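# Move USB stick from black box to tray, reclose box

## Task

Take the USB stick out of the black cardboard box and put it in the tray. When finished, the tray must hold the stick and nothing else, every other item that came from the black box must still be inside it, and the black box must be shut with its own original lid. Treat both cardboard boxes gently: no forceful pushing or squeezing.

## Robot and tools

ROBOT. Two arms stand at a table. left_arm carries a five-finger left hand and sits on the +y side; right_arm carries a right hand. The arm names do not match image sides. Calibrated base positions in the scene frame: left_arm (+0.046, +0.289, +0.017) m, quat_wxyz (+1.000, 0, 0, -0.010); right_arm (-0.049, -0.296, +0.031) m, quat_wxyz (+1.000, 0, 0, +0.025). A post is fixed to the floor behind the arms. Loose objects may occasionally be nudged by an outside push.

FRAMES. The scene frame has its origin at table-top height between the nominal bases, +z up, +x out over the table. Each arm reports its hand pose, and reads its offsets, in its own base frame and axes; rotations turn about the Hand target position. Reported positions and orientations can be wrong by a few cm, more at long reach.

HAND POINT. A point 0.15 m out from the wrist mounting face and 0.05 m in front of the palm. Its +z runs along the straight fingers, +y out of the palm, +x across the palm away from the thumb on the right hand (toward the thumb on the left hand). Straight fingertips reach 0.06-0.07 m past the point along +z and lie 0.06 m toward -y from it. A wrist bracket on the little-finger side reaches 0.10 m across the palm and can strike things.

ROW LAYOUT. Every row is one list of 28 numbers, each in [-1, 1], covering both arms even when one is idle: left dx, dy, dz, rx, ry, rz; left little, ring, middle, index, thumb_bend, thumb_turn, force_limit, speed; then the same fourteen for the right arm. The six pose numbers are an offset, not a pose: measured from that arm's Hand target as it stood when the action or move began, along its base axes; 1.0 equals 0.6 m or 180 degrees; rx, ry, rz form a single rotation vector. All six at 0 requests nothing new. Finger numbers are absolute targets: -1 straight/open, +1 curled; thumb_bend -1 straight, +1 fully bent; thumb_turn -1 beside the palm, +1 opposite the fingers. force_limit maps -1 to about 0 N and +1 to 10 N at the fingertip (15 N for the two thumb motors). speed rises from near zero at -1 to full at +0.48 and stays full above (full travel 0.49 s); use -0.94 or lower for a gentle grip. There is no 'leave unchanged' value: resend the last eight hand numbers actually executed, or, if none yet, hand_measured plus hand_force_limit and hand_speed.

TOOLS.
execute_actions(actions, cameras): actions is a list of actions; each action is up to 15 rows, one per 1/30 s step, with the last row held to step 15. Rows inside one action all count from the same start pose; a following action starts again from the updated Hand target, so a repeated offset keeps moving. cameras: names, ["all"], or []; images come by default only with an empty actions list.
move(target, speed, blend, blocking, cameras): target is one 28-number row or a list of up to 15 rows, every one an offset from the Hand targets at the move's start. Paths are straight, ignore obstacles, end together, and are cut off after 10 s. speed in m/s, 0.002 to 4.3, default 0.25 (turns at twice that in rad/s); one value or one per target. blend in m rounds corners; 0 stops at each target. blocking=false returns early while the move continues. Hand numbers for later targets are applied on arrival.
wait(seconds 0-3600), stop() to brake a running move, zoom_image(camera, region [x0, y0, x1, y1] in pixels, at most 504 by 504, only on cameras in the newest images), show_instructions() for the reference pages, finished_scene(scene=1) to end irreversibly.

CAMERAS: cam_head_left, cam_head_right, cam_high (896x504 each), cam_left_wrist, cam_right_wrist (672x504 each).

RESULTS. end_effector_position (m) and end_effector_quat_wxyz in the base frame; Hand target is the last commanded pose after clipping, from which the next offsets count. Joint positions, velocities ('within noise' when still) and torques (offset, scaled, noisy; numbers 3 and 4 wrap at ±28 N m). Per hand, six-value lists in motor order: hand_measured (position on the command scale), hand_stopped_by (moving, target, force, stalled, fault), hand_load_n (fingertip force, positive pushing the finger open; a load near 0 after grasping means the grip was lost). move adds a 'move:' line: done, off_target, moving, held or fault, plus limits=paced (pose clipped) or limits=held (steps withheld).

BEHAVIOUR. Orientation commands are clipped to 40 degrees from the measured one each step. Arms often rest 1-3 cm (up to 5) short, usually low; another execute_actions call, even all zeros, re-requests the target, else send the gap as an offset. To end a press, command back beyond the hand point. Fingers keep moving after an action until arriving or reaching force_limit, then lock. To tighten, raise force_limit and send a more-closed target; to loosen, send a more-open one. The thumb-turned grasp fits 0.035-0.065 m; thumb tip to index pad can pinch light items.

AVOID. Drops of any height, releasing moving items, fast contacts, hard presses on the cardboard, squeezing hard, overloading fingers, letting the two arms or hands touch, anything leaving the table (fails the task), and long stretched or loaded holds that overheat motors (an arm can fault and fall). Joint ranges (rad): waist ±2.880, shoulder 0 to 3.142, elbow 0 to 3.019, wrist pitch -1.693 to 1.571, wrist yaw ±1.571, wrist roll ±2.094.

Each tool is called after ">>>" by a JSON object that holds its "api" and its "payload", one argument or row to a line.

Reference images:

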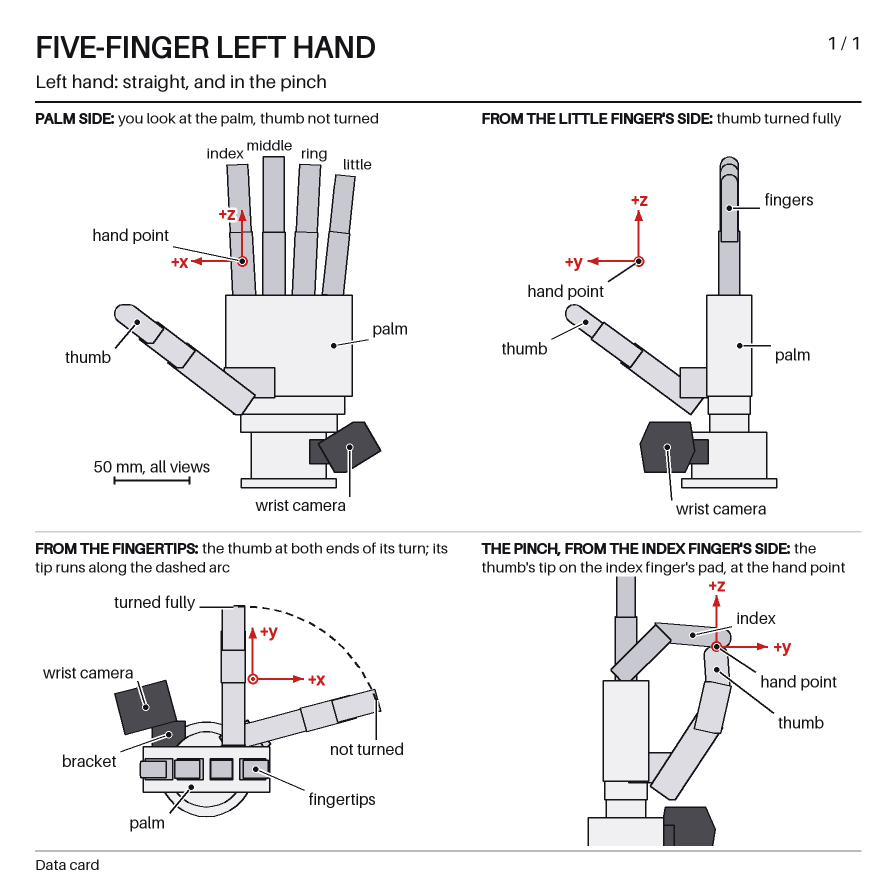

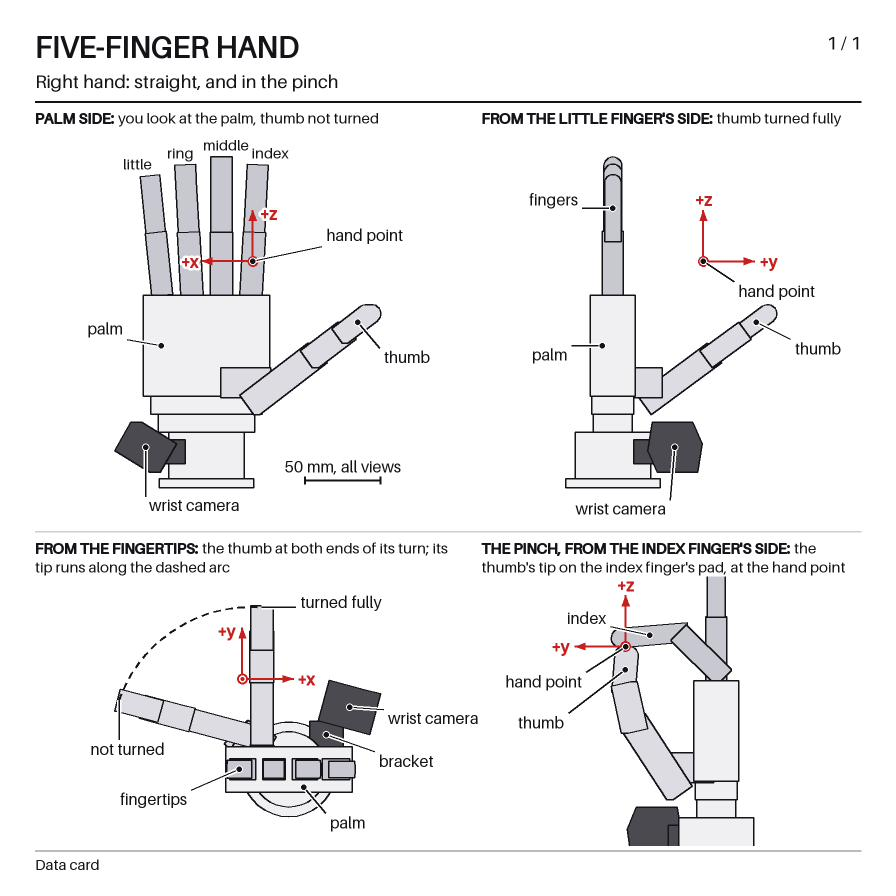

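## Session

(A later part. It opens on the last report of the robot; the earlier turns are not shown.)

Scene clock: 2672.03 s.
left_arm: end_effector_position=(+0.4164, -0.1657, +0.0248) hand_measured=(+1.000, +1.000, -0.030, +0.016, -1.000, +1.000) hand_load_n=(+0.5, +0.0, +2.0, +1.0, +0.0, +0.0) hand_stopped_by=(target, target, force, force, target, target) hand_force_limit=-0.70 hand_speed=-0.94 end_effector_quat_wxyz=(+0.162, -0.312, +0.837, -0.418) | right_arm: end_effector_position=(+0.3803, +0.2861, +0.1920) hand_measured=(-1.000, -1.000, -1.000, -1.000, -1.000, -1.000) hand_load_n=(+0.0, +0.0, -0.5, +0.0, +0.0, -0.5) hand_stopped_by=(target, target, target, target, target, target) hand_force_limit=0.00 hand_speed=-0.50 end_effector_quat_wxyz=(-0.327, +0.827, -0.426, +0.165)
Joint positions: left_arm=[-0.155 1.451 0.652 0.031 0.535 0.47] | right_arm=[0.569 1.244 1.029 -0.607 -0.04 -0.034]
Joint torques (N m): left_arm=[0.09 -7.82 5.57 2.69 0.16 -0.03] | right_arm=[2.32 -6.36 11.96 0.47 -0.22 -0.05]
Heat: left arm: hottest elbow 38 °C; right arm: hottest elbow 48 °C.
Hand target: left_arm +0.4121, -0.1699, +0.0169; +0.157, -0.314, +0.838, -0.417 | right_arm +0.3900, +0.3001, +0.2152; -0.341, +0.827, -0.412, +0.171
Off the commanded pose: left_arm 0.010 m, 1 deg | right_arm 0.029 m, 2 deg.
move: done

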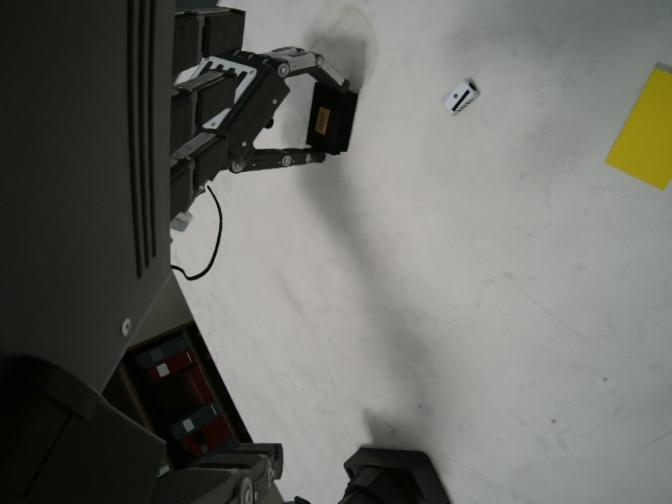

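>>> {"api": "move", "payload": {
  "target": [
    [-0.0025,0,-0.006,0,0,0,1,1,0.1,0.1,-1,1,-0.7,-0.94,0,0,0,0,0,0,-1,-1,-1,-1,-1,-1,0,-0.5]
  ],
  "speed": 0.03,
  "cameras": ["cam_left_wrist","cam_right_wrist"]
}}

>>> {"api": "zoom_image", "payload": {
  "camera": "cam_right_wrist",
  "region": [295, 80, 365, 160]
}}

Scene clock: 2675.90 s.
left_arm: end_effector_position=(+0.4166, -0.1663, +0.0247) hand_measured=(+1.000, +1.000, -0.030, +0.016, -1.000, +1.000) hand_load_n=(+0.0, +0.0, +1.5, +0.5, +0.0, +0.0) hand_stopped_by=(target, target, force, force, target, target) hand_force_limit=-0.70 hand_speed=-0.94 end_effector_quat_wxyz=(+0.164, -0.313, +0.836, -0.421) | right_arm: end_effector_position=(+0.3803, +0.2861, +0.1920) hand_measured=(-1.000, -1.000, -1.000, -1.000, -1.000, -1.000) hand_load_n=(+0.0, +0.0, +0.0, +0.0, +0.0, +0.0) hand_stopped_by=(target, target, target, target, target, target) hand_force_limit=0.00 hand_speed=-0.50 end_effector_quat_wxyz=(-0.327, +0.827, -0.426, +0.165)
Joint positions: left_arm=[-0.155 1.451 0.647 0.044 0.535 0.464] | right_arm=[0.569 1.244 1.029 -0.607 -0.04 -0.034]
Joint torques (N m): left_arm=[0.03 -7.47 5.34 2.67 0.14 0.03] | right_arm=[2.2 -6.48 11.96 0.49 -0.22 -0.04]
Heat: left arm: hottest elbow 38 °C; right arm: hottest elbow 48 °C.
Hand target: left_arm +0.4106, -0.1699, +0.0133; +0.157, -0.314, +0.838, -0.418 | right_arm +0.3900, +0.3001, +0.2152; -0.341, +0.827, -0.412, +0.171
Off the commanded pose: left_arm 0.013 m, 1 deg | right_arm 0.029 m, 2 deg.
move: off_target (left_arm)

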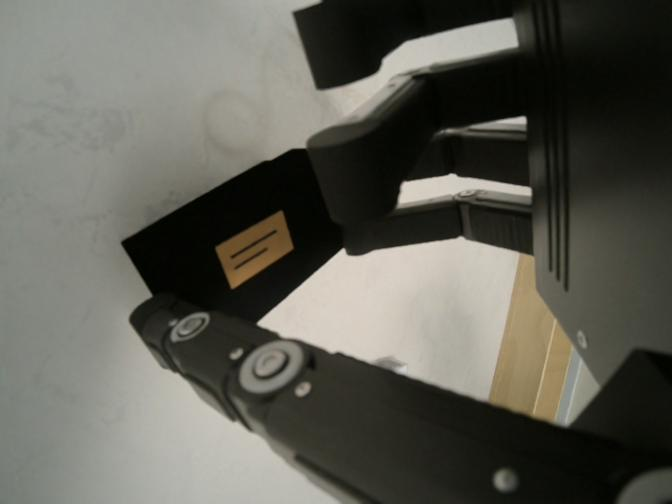

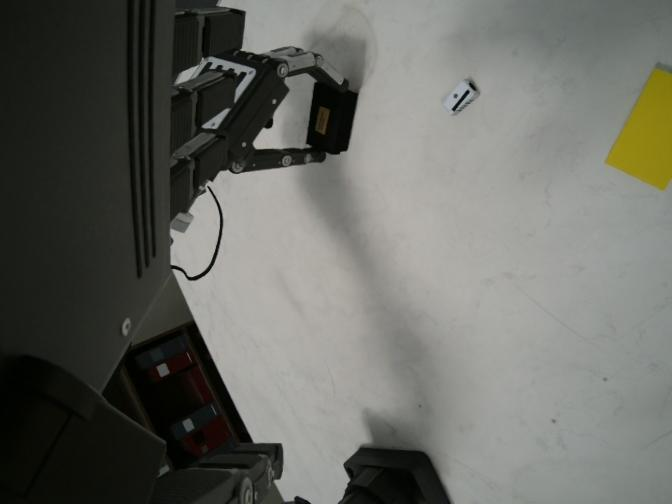

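Scaled by 6.300 from the camera's image (finer frame: 960x720).

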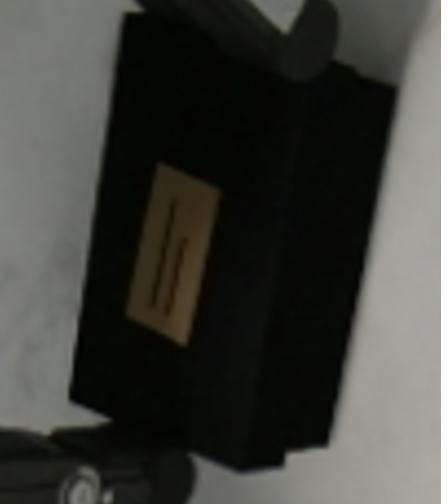

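>>> {"api": "move", "payload": {
  "target": [
    [0.006,0.002,0.0125,0,0,0,1,1,0.1,0.1,-1,1,-0.7,-0.94,0,0,0,0,0,0,-1,-1,-1,-1,-1,-1,0,-0.5]
  ],
  "speed": 0.02
}}

Scene clock: 2681.93 s.
left_arm: end_effector_position=(+0.4166, -0.1663, +0.0247) hand_measured=(+1.000, +1.000, -0.030, +0.016, -1.000, +1.000) hand_load_n=(+0.0, +0.0, +1.5, +1.0, +0.0, +0.0) hand_stopped_by=(target, target, force, force, target, target) hand_force_limit=-0.70 hand_speed=-0.94 end_effector_quat_wxyz=(+0.164, -0.313, +0.836, -0.421) | right_arm: end_effector_position=(+0.3803, +0.2861, +0.1920) hand_measured=(-1.000, -1.000, -1.000, -1.000, -1.000, -1.000) hand_load_n=(+0.0, +0.0, +0.0, +0.0, +0.0, +0.0) hand_stopped_by=(target, target, target, target, target, target) hand_force_limit=0.00 hand_speed=-0.50 end_effector_quat_wxyz=(-0.327, +0.827, -0.426, +0.165)
Joint positions: left_arm=[-0.155 1.451 0.647 0.044 0.535 0.464] | right_arm=[0.569 1.244 1.029 -0.607 -0.04 -0.034]
Joint torques (N m): left_arm=[0.5 -8.18 6.57 1.46 0.27 0.06] | right_arm=[1.9 -6.36 11.93 0.53 -0.22 -0.05]
Heat: left arm: hottest elbow 38 °C; right arm: hottest elbow 48 °C.
Hand target: left_arm +0.4142, -0.1687, +0.0208; +0.157, -0.314, +0.838, -0.418 | right_arm +0.3900, +0.3001, +0.2152; -0.341, +0.827, -0.412, +0.171
Off the commanded pose: left_arm 0.005 m, 1 deg | right_arm 0.029 m, 2 deg.
move: done

Now open index and middle slowly.

>>> {"api": "move", "payload": {
  "target": [
    [0,0,0,0,0,0,1,1,-0.25,-0.2,-1,1,-0.7,-0.94,0,0,0,0,0,0,-1,-1,-1,-1,-1,-1,0,-0.5]
  ],
  "speed": 0.02,
  "cameras": ["cam_left_wrist","cam_right_wrist"]
}}

>>> {"api": "zoom_image", "payload": {
  "camera": "cam_right_wrist",
  "region": [295, 80, 365, 160]
}}

Scene clock: 2686.60 s.
left_arm: end_effector_position=(+0.4166, -0.1663, +0.0247) hand_measured=(+1.000, +1.000, -0.250, -0.200, -1.000, +1.000) hand_load_n=(+0.0, +0.0, +0.0, +0.0, +0.0, +0.0) hand_stopped_by=(target, target, target, target, target, target) hand_force_limit=-0.70 hand_speed=-0.94 end_effector_quat_wxyz=(+0.164, -0.313, +0.836, -0.421) | right_arm: end_effector_position=(+0.3803, +0.2861, +0.1920) hand_measured=(-1.000, -1.000, -1.000, -1.000, -1.000, -1.000) hand_load_n=(+0.0, +0.0, +0.0, +0.0, +0.0, +0.0) hand_stopped_by=(target, target, target, target, target, target) hand_force_limit=0.00 hand_speed=-0.50 end_effector_quat_wxyz=(-0.327, +0.827, -0.426, +0.165)
Joint positions: left_arm=[-0.155 1.451 0.647 0.044 0.535 0.464] | right_arm=[0.569 1.244 1.029 -0.607 -0.04 -0.034]
Joint torques (N m): left_arm=[0.5 -8.23 6.57 1.46 0.28 0.06] | right_arm=[2.08 -6.42 11.97 0.46 -0.21 -0.05]
Heat: left arm: hottest elbow 38 °C; right arm: hottest elbow 48 °C.
Hand target: left_arm +0.4142, -0.1687, +0.0208; +0.157, -0.314, +0.838, -0.418 | right_arm +0.3900, +0.3001, +0.2152; -0.341, +0.827, -0.412, +0.171
Off the commanded pose: left_arm 0.005 m, 1 deg | right_arm 0.029 m, 2 deg.
move: done

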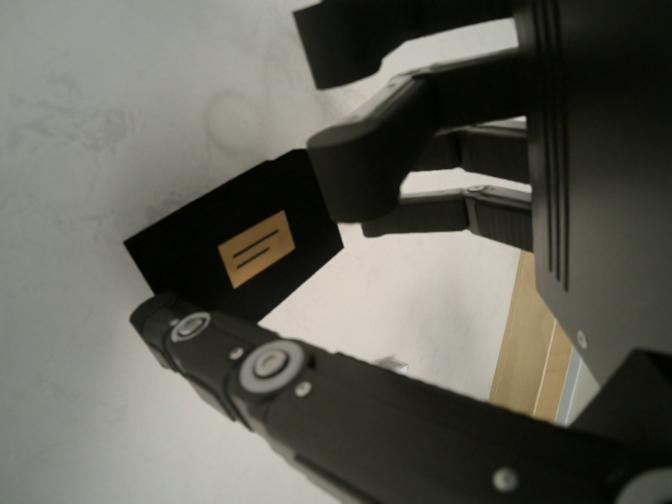

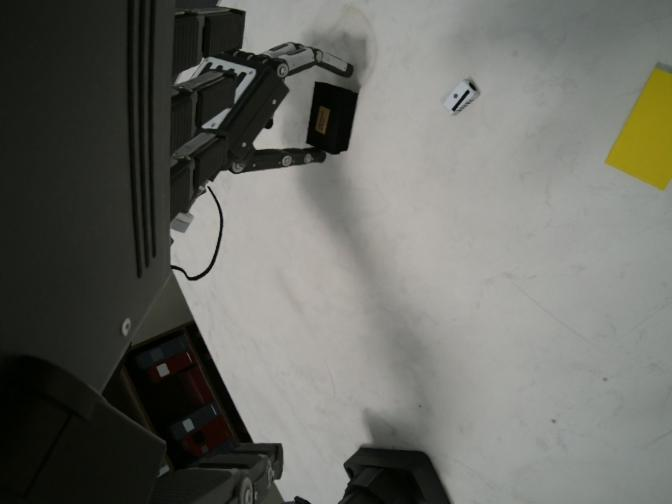

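Scaled by 6.300 from the camera's image (finer frame: 960x720).

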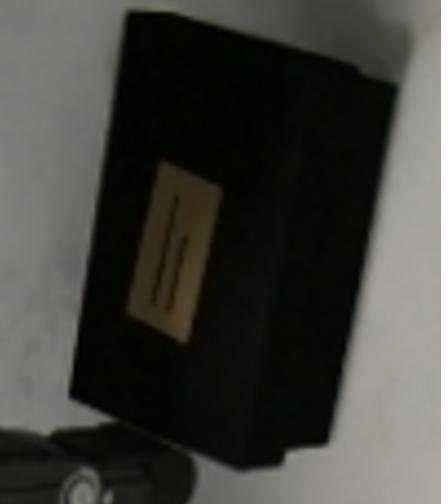

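>>> {"api": "move", "payload": {
  "target": [
    [0,0,0,0,0,0,1,1,-0.5,-0.5,-1,1,-0.7,-0.8,0,0,0,0,0,0,-1,-1,-1,-1,-1,-1,0,-0.5],
    [-0.007,0.012,0,0,0,0,1,1,-0.5,-0.5,-1,1,-0.7,-0.8,0,0,0,0,0,0,-1,-1,-1,-1,-1,-1,0,-0.5],
    [-0.005,0.012,0.025,0,0,0,1,1,-0.5,-0.5,-1,1,-0.7,-0.8,0,0,0,0,0,0,-1,-1,-1,-1,-1,-1,0,-0.5]
  ],
  "speed": 0.03,
  "cameras": ["cam_left_wrist","cam_right_wrist"]
}}

>>> {"api": "zoom_image", "payload": {
  "camera": "cam_right_wrist",
  "region": [285, 70, 375, 170]
}}

Scene clock: 2701.97 s.
left_arm: end_effector_position=(+0.4054, -0.1655, +0.0270) hand_measured=(+1.000, +1.000, -0.500, -0.500, -1.000, +1.000) hand_load_n=(+0.0, +0.0, +0.0, +0.0, +0.0, +0.0) hand_stopped_by=(target, target, target, target, target, target) hand_force_limit=-0.70 hand_speed=-0.80 end_effector_quat_wxyz=(+0.148, -0.318, +0.840, -0.415) | right_arm: end_effector_position=(+0.3803, +0.2861, +0.1920) hand_measured=(-1.000, -1.000, -1.000, -1.000, -1.000, -1.000) hand_load_n=(+0.0, +0.0, +0.0, +0.0, +0.0, +0.0) hand_stopped_by=(target, target, target, target, target, target) hand_force_limit=0.00 hand_speed=-0.50 end_effector_quat_wxyz=(-0.327, +0.827, -0.426, +0.165)
Joint positions: left_arm=[-0.154 1.429 0.647 -0.016 0.543 0.466] | right_arm=[0.569 1.244 1.029 -0.607 -0.04 -0.034]
Joint torques (N m): left_arm=[2.08 -9.88 7.12 1.35 0.47 0.21] | right_arm=[2.2 -6.42 12.01 0.43 -0.21 -0.05]
Heat: left arm: hottest elbow 38 °C; right arm: hottest elbow 48 °C.
Hand target: left_arm +0.4112, -0.1615, +0.0357; +0.157, -0.314, +0.838, -0.417 | right_arm +0.3900, +0.3001, +0.2152; -0.341, +0.827, -0.412, +0.171
Off the commanded pose: left_arm 0.011 m, 1 deg | right_arm 0.029 m, 2 deg.
move: off_target (left_arm)

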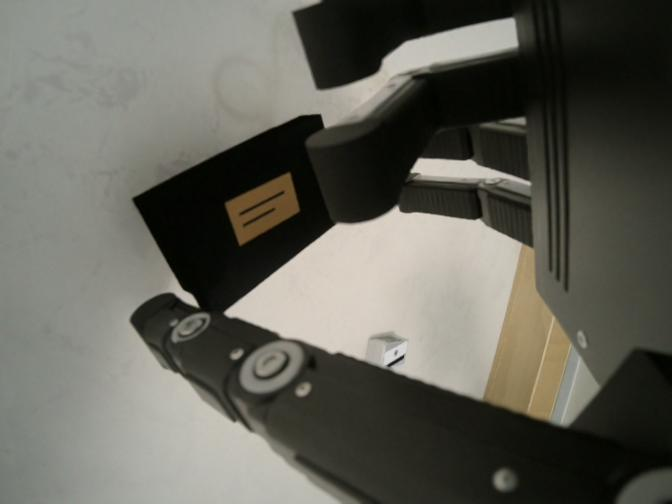

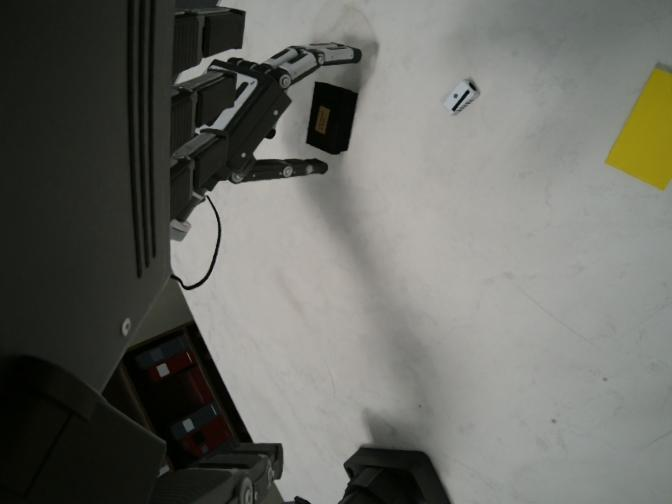

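Scaled by 5.040 from the camera's image (finer frame: 960x720).

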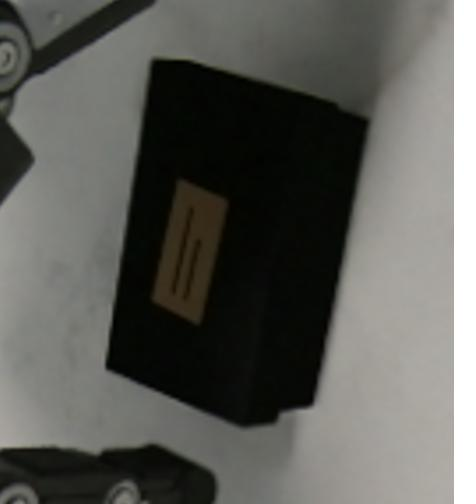

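>>> {"api": "move", "payload": {
  "target": [
    [0.003,0,0.1,0,0,0,1,1,-0.5,-0.5,-1,1,-0.7,-0.8,0,0,0,0,0,0,-1,-1,-1,-1,-1,-1,0,-0.5]
  ],
  "speed": 0.05,
  "cameras": ["cam_left_wrist","cam_right_wrist"]
}}

>>> {"api": "zoom_image", "payload": {
  "camera": "cam_right_wrist",
  "region": [285, 70, 375, 170]
}}

>>> {"api": "zoom_image", "payload": {
  "camera": "cam_left_wrist",
  "region": [80, 100, 330, 350]
}}

Scene clock: 2710.60 s.
left_arm: end_effector_position=(+0.3919, -0.1630, +0.0714) hand_measured=(+1.000, +1.000, -0.500, -0.500, -1.000, +1.000) hand_load_n=(+0.0, +0.0, +0.0, +0.0, +0.0, +0.0) hand_stopped_by=(target, target, target, target, target, target) hand_force_limit=-0.70 hand_speed=-0.80 end_effector_quat_wxyz=(+0.134, -0.325, +0.843, -0.407) | right_arm: end_effector_position=(+0.3803, +0.2861, +0.1920) hand_measured=(-1.000, -1.000, -1.000, -1.000, -1.000, -1.000) hand_load_n=(+0.0, +0.0, +0.0, +0.0, +0.0, +0.0) hand_stopped_by=(target, target, target, target, target, target) hand_force_limit=0.00 hand_speed=-0.50 end_effector_quat_wxyz=(-0.327, +0.827, -0.426, +0.165)
Joint positions: left_arm=[-0.153 1.305 0.694 -0.221 0.543 0.467] | right_arm=[0.569 1.244 1.029 -0.607 -0.04 -0.034]
Joint torques (N m): left_arm=[2.14 -8.88 10.65 1.25 0.48 0.21] | right_arm=[2.14 -6.53 12.03 0.49 -0.21 -0.05]
Heat: left arm: hottest elbow 39 °C; right arm: hottest elbow 49 °C.
Hand target: left_arm +0.4130, -0.1615, +0.0959; +0.157, -0.314, +0.838, -0.417 | right_arm +0.3900, +0.3001, +0.2152; -0.341, +0.827, -0.412, +0.171
Off the commanded pose: left_arm 0.032 m, 3 deg | right_arm 0.029 m, 2 deg.
move: off_target (left_arm)

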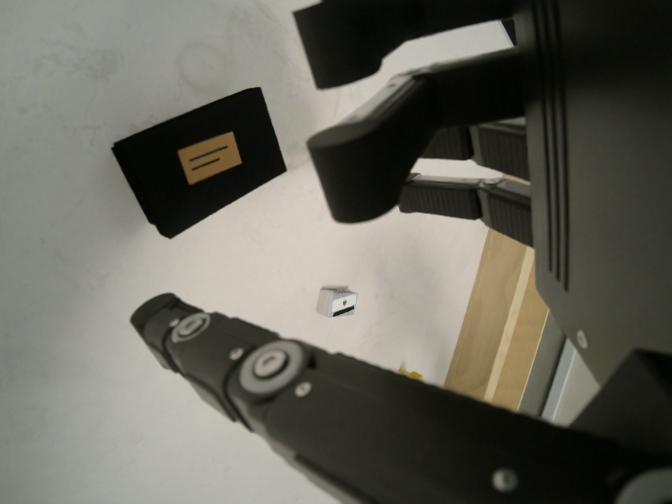

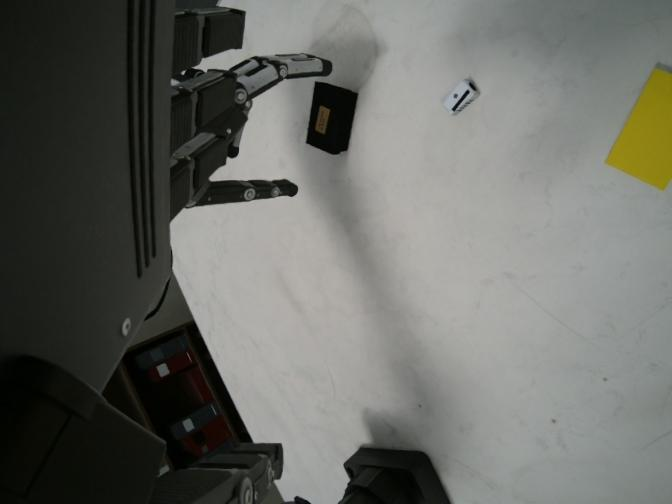

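Scaled by 5.040 from the camera's image (finer frame: 960x720).

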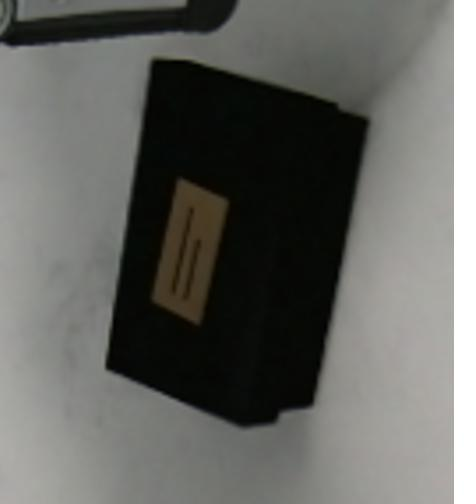

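Scaled by 2.016 from the camera's image (finer frame: 960x720).

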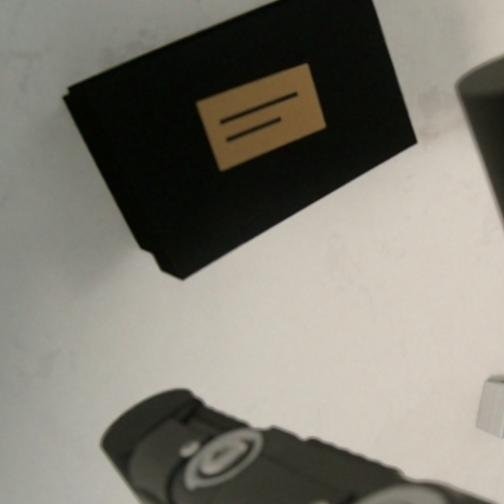

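>>> {"api": "move", "payload": {
  "target": [
    [-0.05,0.05,0.05,0,0,0,1,1,-0.5,-0.5,-1,1,-0.7,-0.8,0.0163,-0.1727,0,0.0994,-0.1676,-0.0692,-1,-1,-1,-1,-1,-1,0,-0.5],
    [-0.05,0.05,0.05,0,0,0,1,1,-0.5,-0.5,-1,1,-0.7,-0.8,0.0163,-0.1727,-0.2,0.0994,-0.1676,-0.0692,-1,-1,-1,-1,-1,-1,0,-0.5]
  ],
  "speed": 0.12,
  "cameras": ["all"]
}}

>>> {"api": "zoom_image", "payload": {
  "camera": "cam_right_wrist",
  "region": [300, 210, 380, 300]
}}

>>> {"api": "zoom_image", "payload": {
  "camera": "cam_high",
  "region": [380, 160, 580, 340]
}}

Scene clock: 2723.60 s.
left_arm: end_effector_position=(+0.3716, -0.1350, +0.1081) hand_measured=(+1.000, +1.000, -0.500, -0.500, -1.000, +1.000) hand_load_n=(+0.0, +0.0, +0.0, +0.0, +0.0, +0.0) hand_stopped_by=(target, target, target, target, target, target) hand_force_limit=-0.70 hand_speed=-0.80 end_effector_quat_wxyz=(+0.140, -0.322, +0.841, -0.411) | right_arm: end_effector_position=(+0.3965, +0.2007, +0.0929) hand_measured=(-1.000, -1.000, -1.000, -1.000, -1.000, -1.000) hand_load_n=(+0.0, +0.0, +0.0, +0.0, +0.0, -0.5) hand_stopped_by=(target, target, target, target, target, target) hand_force_limit=0.00 hand_speed=-0.50 end_effector_quat_wxyz=(-0.534, +0.652, -0.412, +0.346)
Joint positions: left_arm=[-0.076 1.168 0.694 -0.378 0.597 0.533] | right_arm=[0.381 1.249 0.311 0.746 -0.05 -0.021]
Joint torques (N m): left_arm=[2.14 -7.41 9.87 1.28 0.52 0.2] | right_arm=[0.09 -3.78 5.31 2.36 -0.21 0.16]
Heat: left arm: hottest elbow 41 °C; right arm: hottest elbow 48 °C.
Hand target: left_arm +0.3831, -0.1315, +0.1258; +0.157, -0.314, +0.838, -0.417 | right_arm +0.3997, +0.1964, +0.0952; -0.539, +0.643, -0.417, +0.349
Off the commanded pose: left_arm 0.021 m, 2 deg | right_arm 0.006 m, 1 deg.
move: off_target (left_arm)

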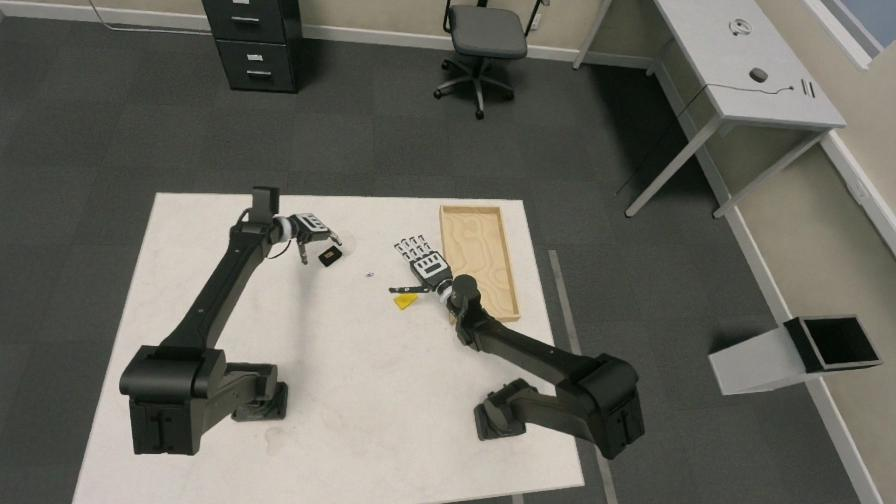

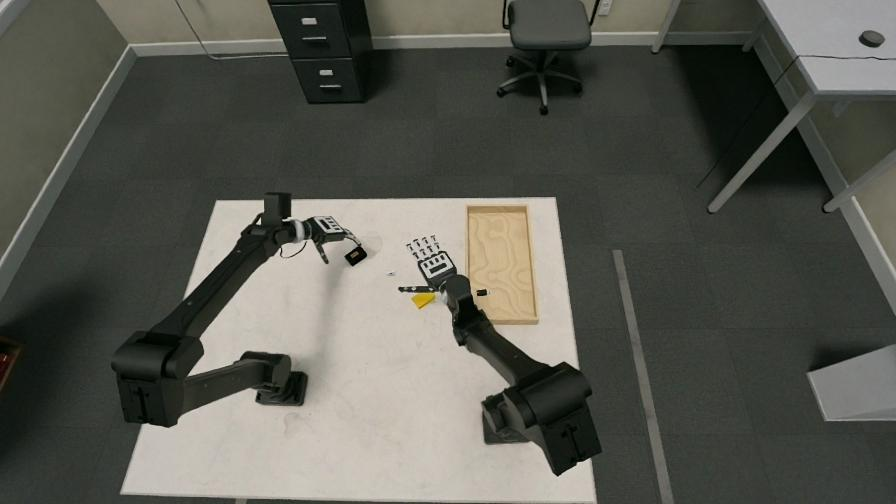

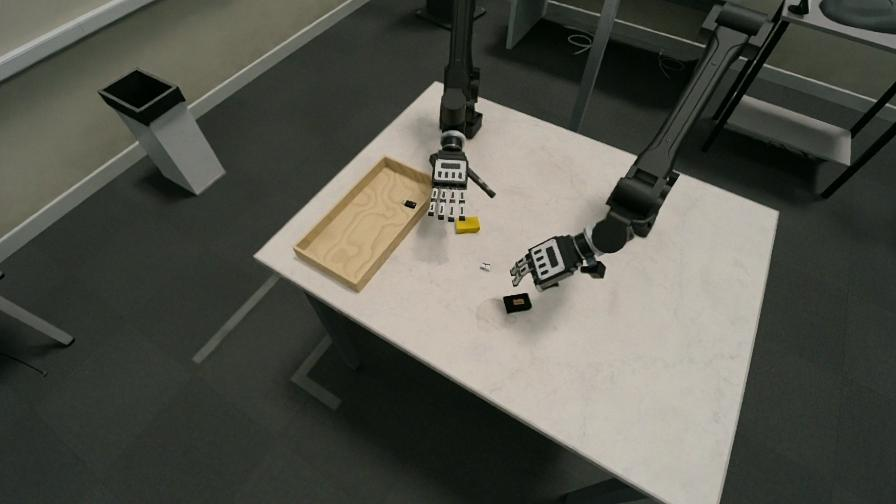

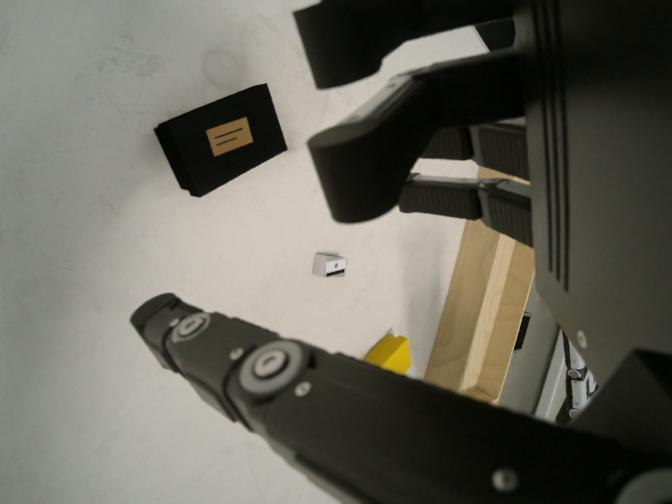

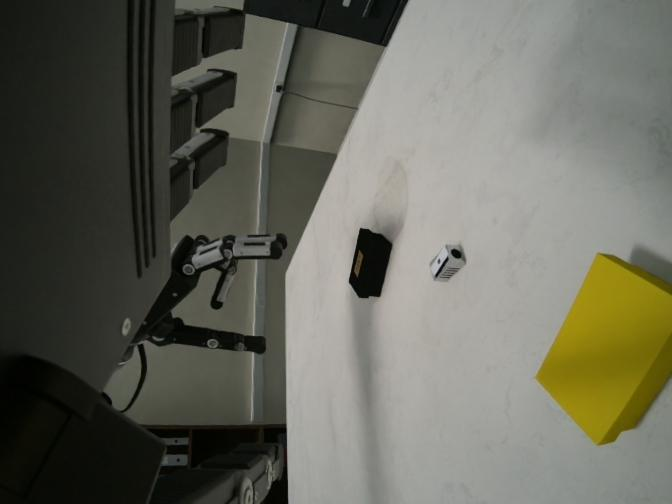

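Scaled by 5.600 from the camera's image (finer frame: 960x720).

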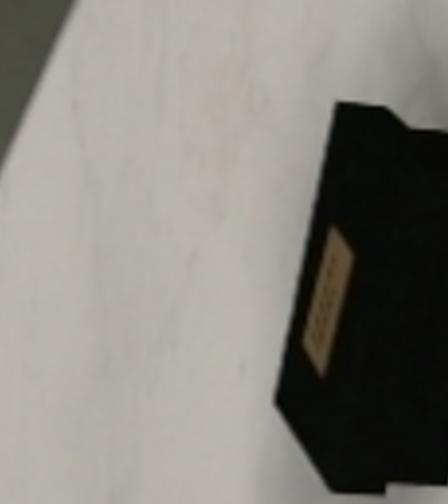

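Scaled by 2.520 from the camera's image (finer frame: 1280x720).

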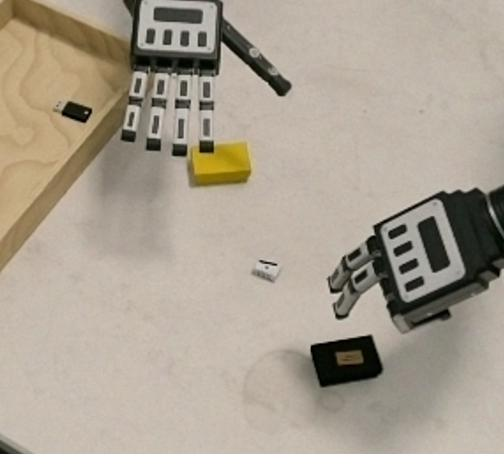

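>>> {"api": "zoom_image", "payload": {
  "camera": "cam_right_wrist",
  "region": [335, 215, 405, 305]
}}

>>> {"api": "zoom_image", "payload": {
  "camera": "cam_left_wrist",
  "region": [140, 70, 300, 210]
}}

>>> {"api": "zoom_image", "payload": {
  "camera": "cam_high",
  "region": [490, 280, 545, 325]
}}

Scaled by 5.600 from the camera's image (finer frame: 960x720).

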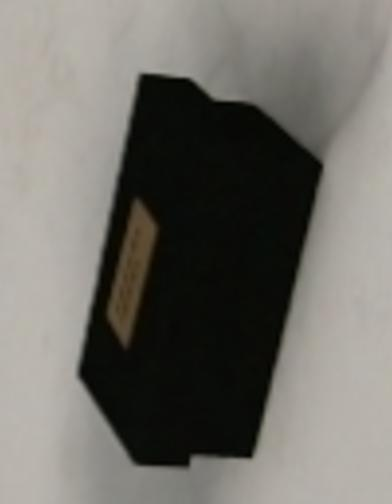

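Scaled by 3.150 from the camera's image (finer frame: 960x720).

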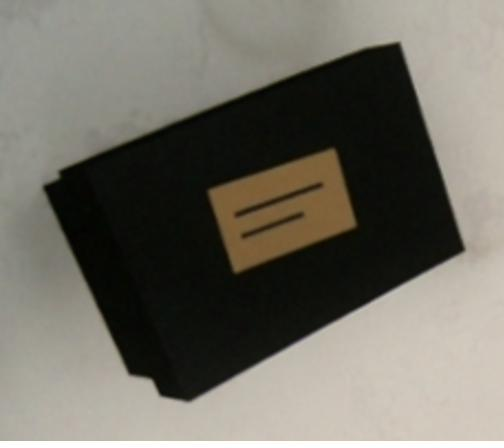

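Scaled by 9.164 from the camera's image (finer frame: 1280x720).

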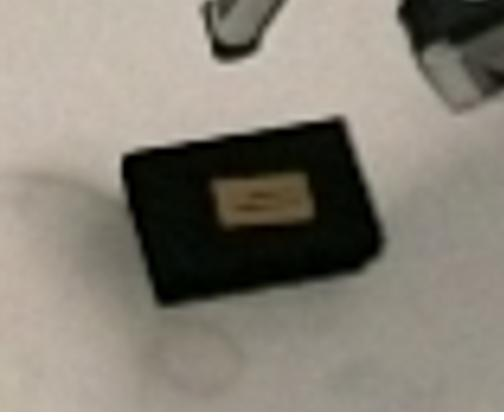

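>>> {"api": "finished_scene", "payload": {
  "scene": 1
}}

The scene is finished: the task was done.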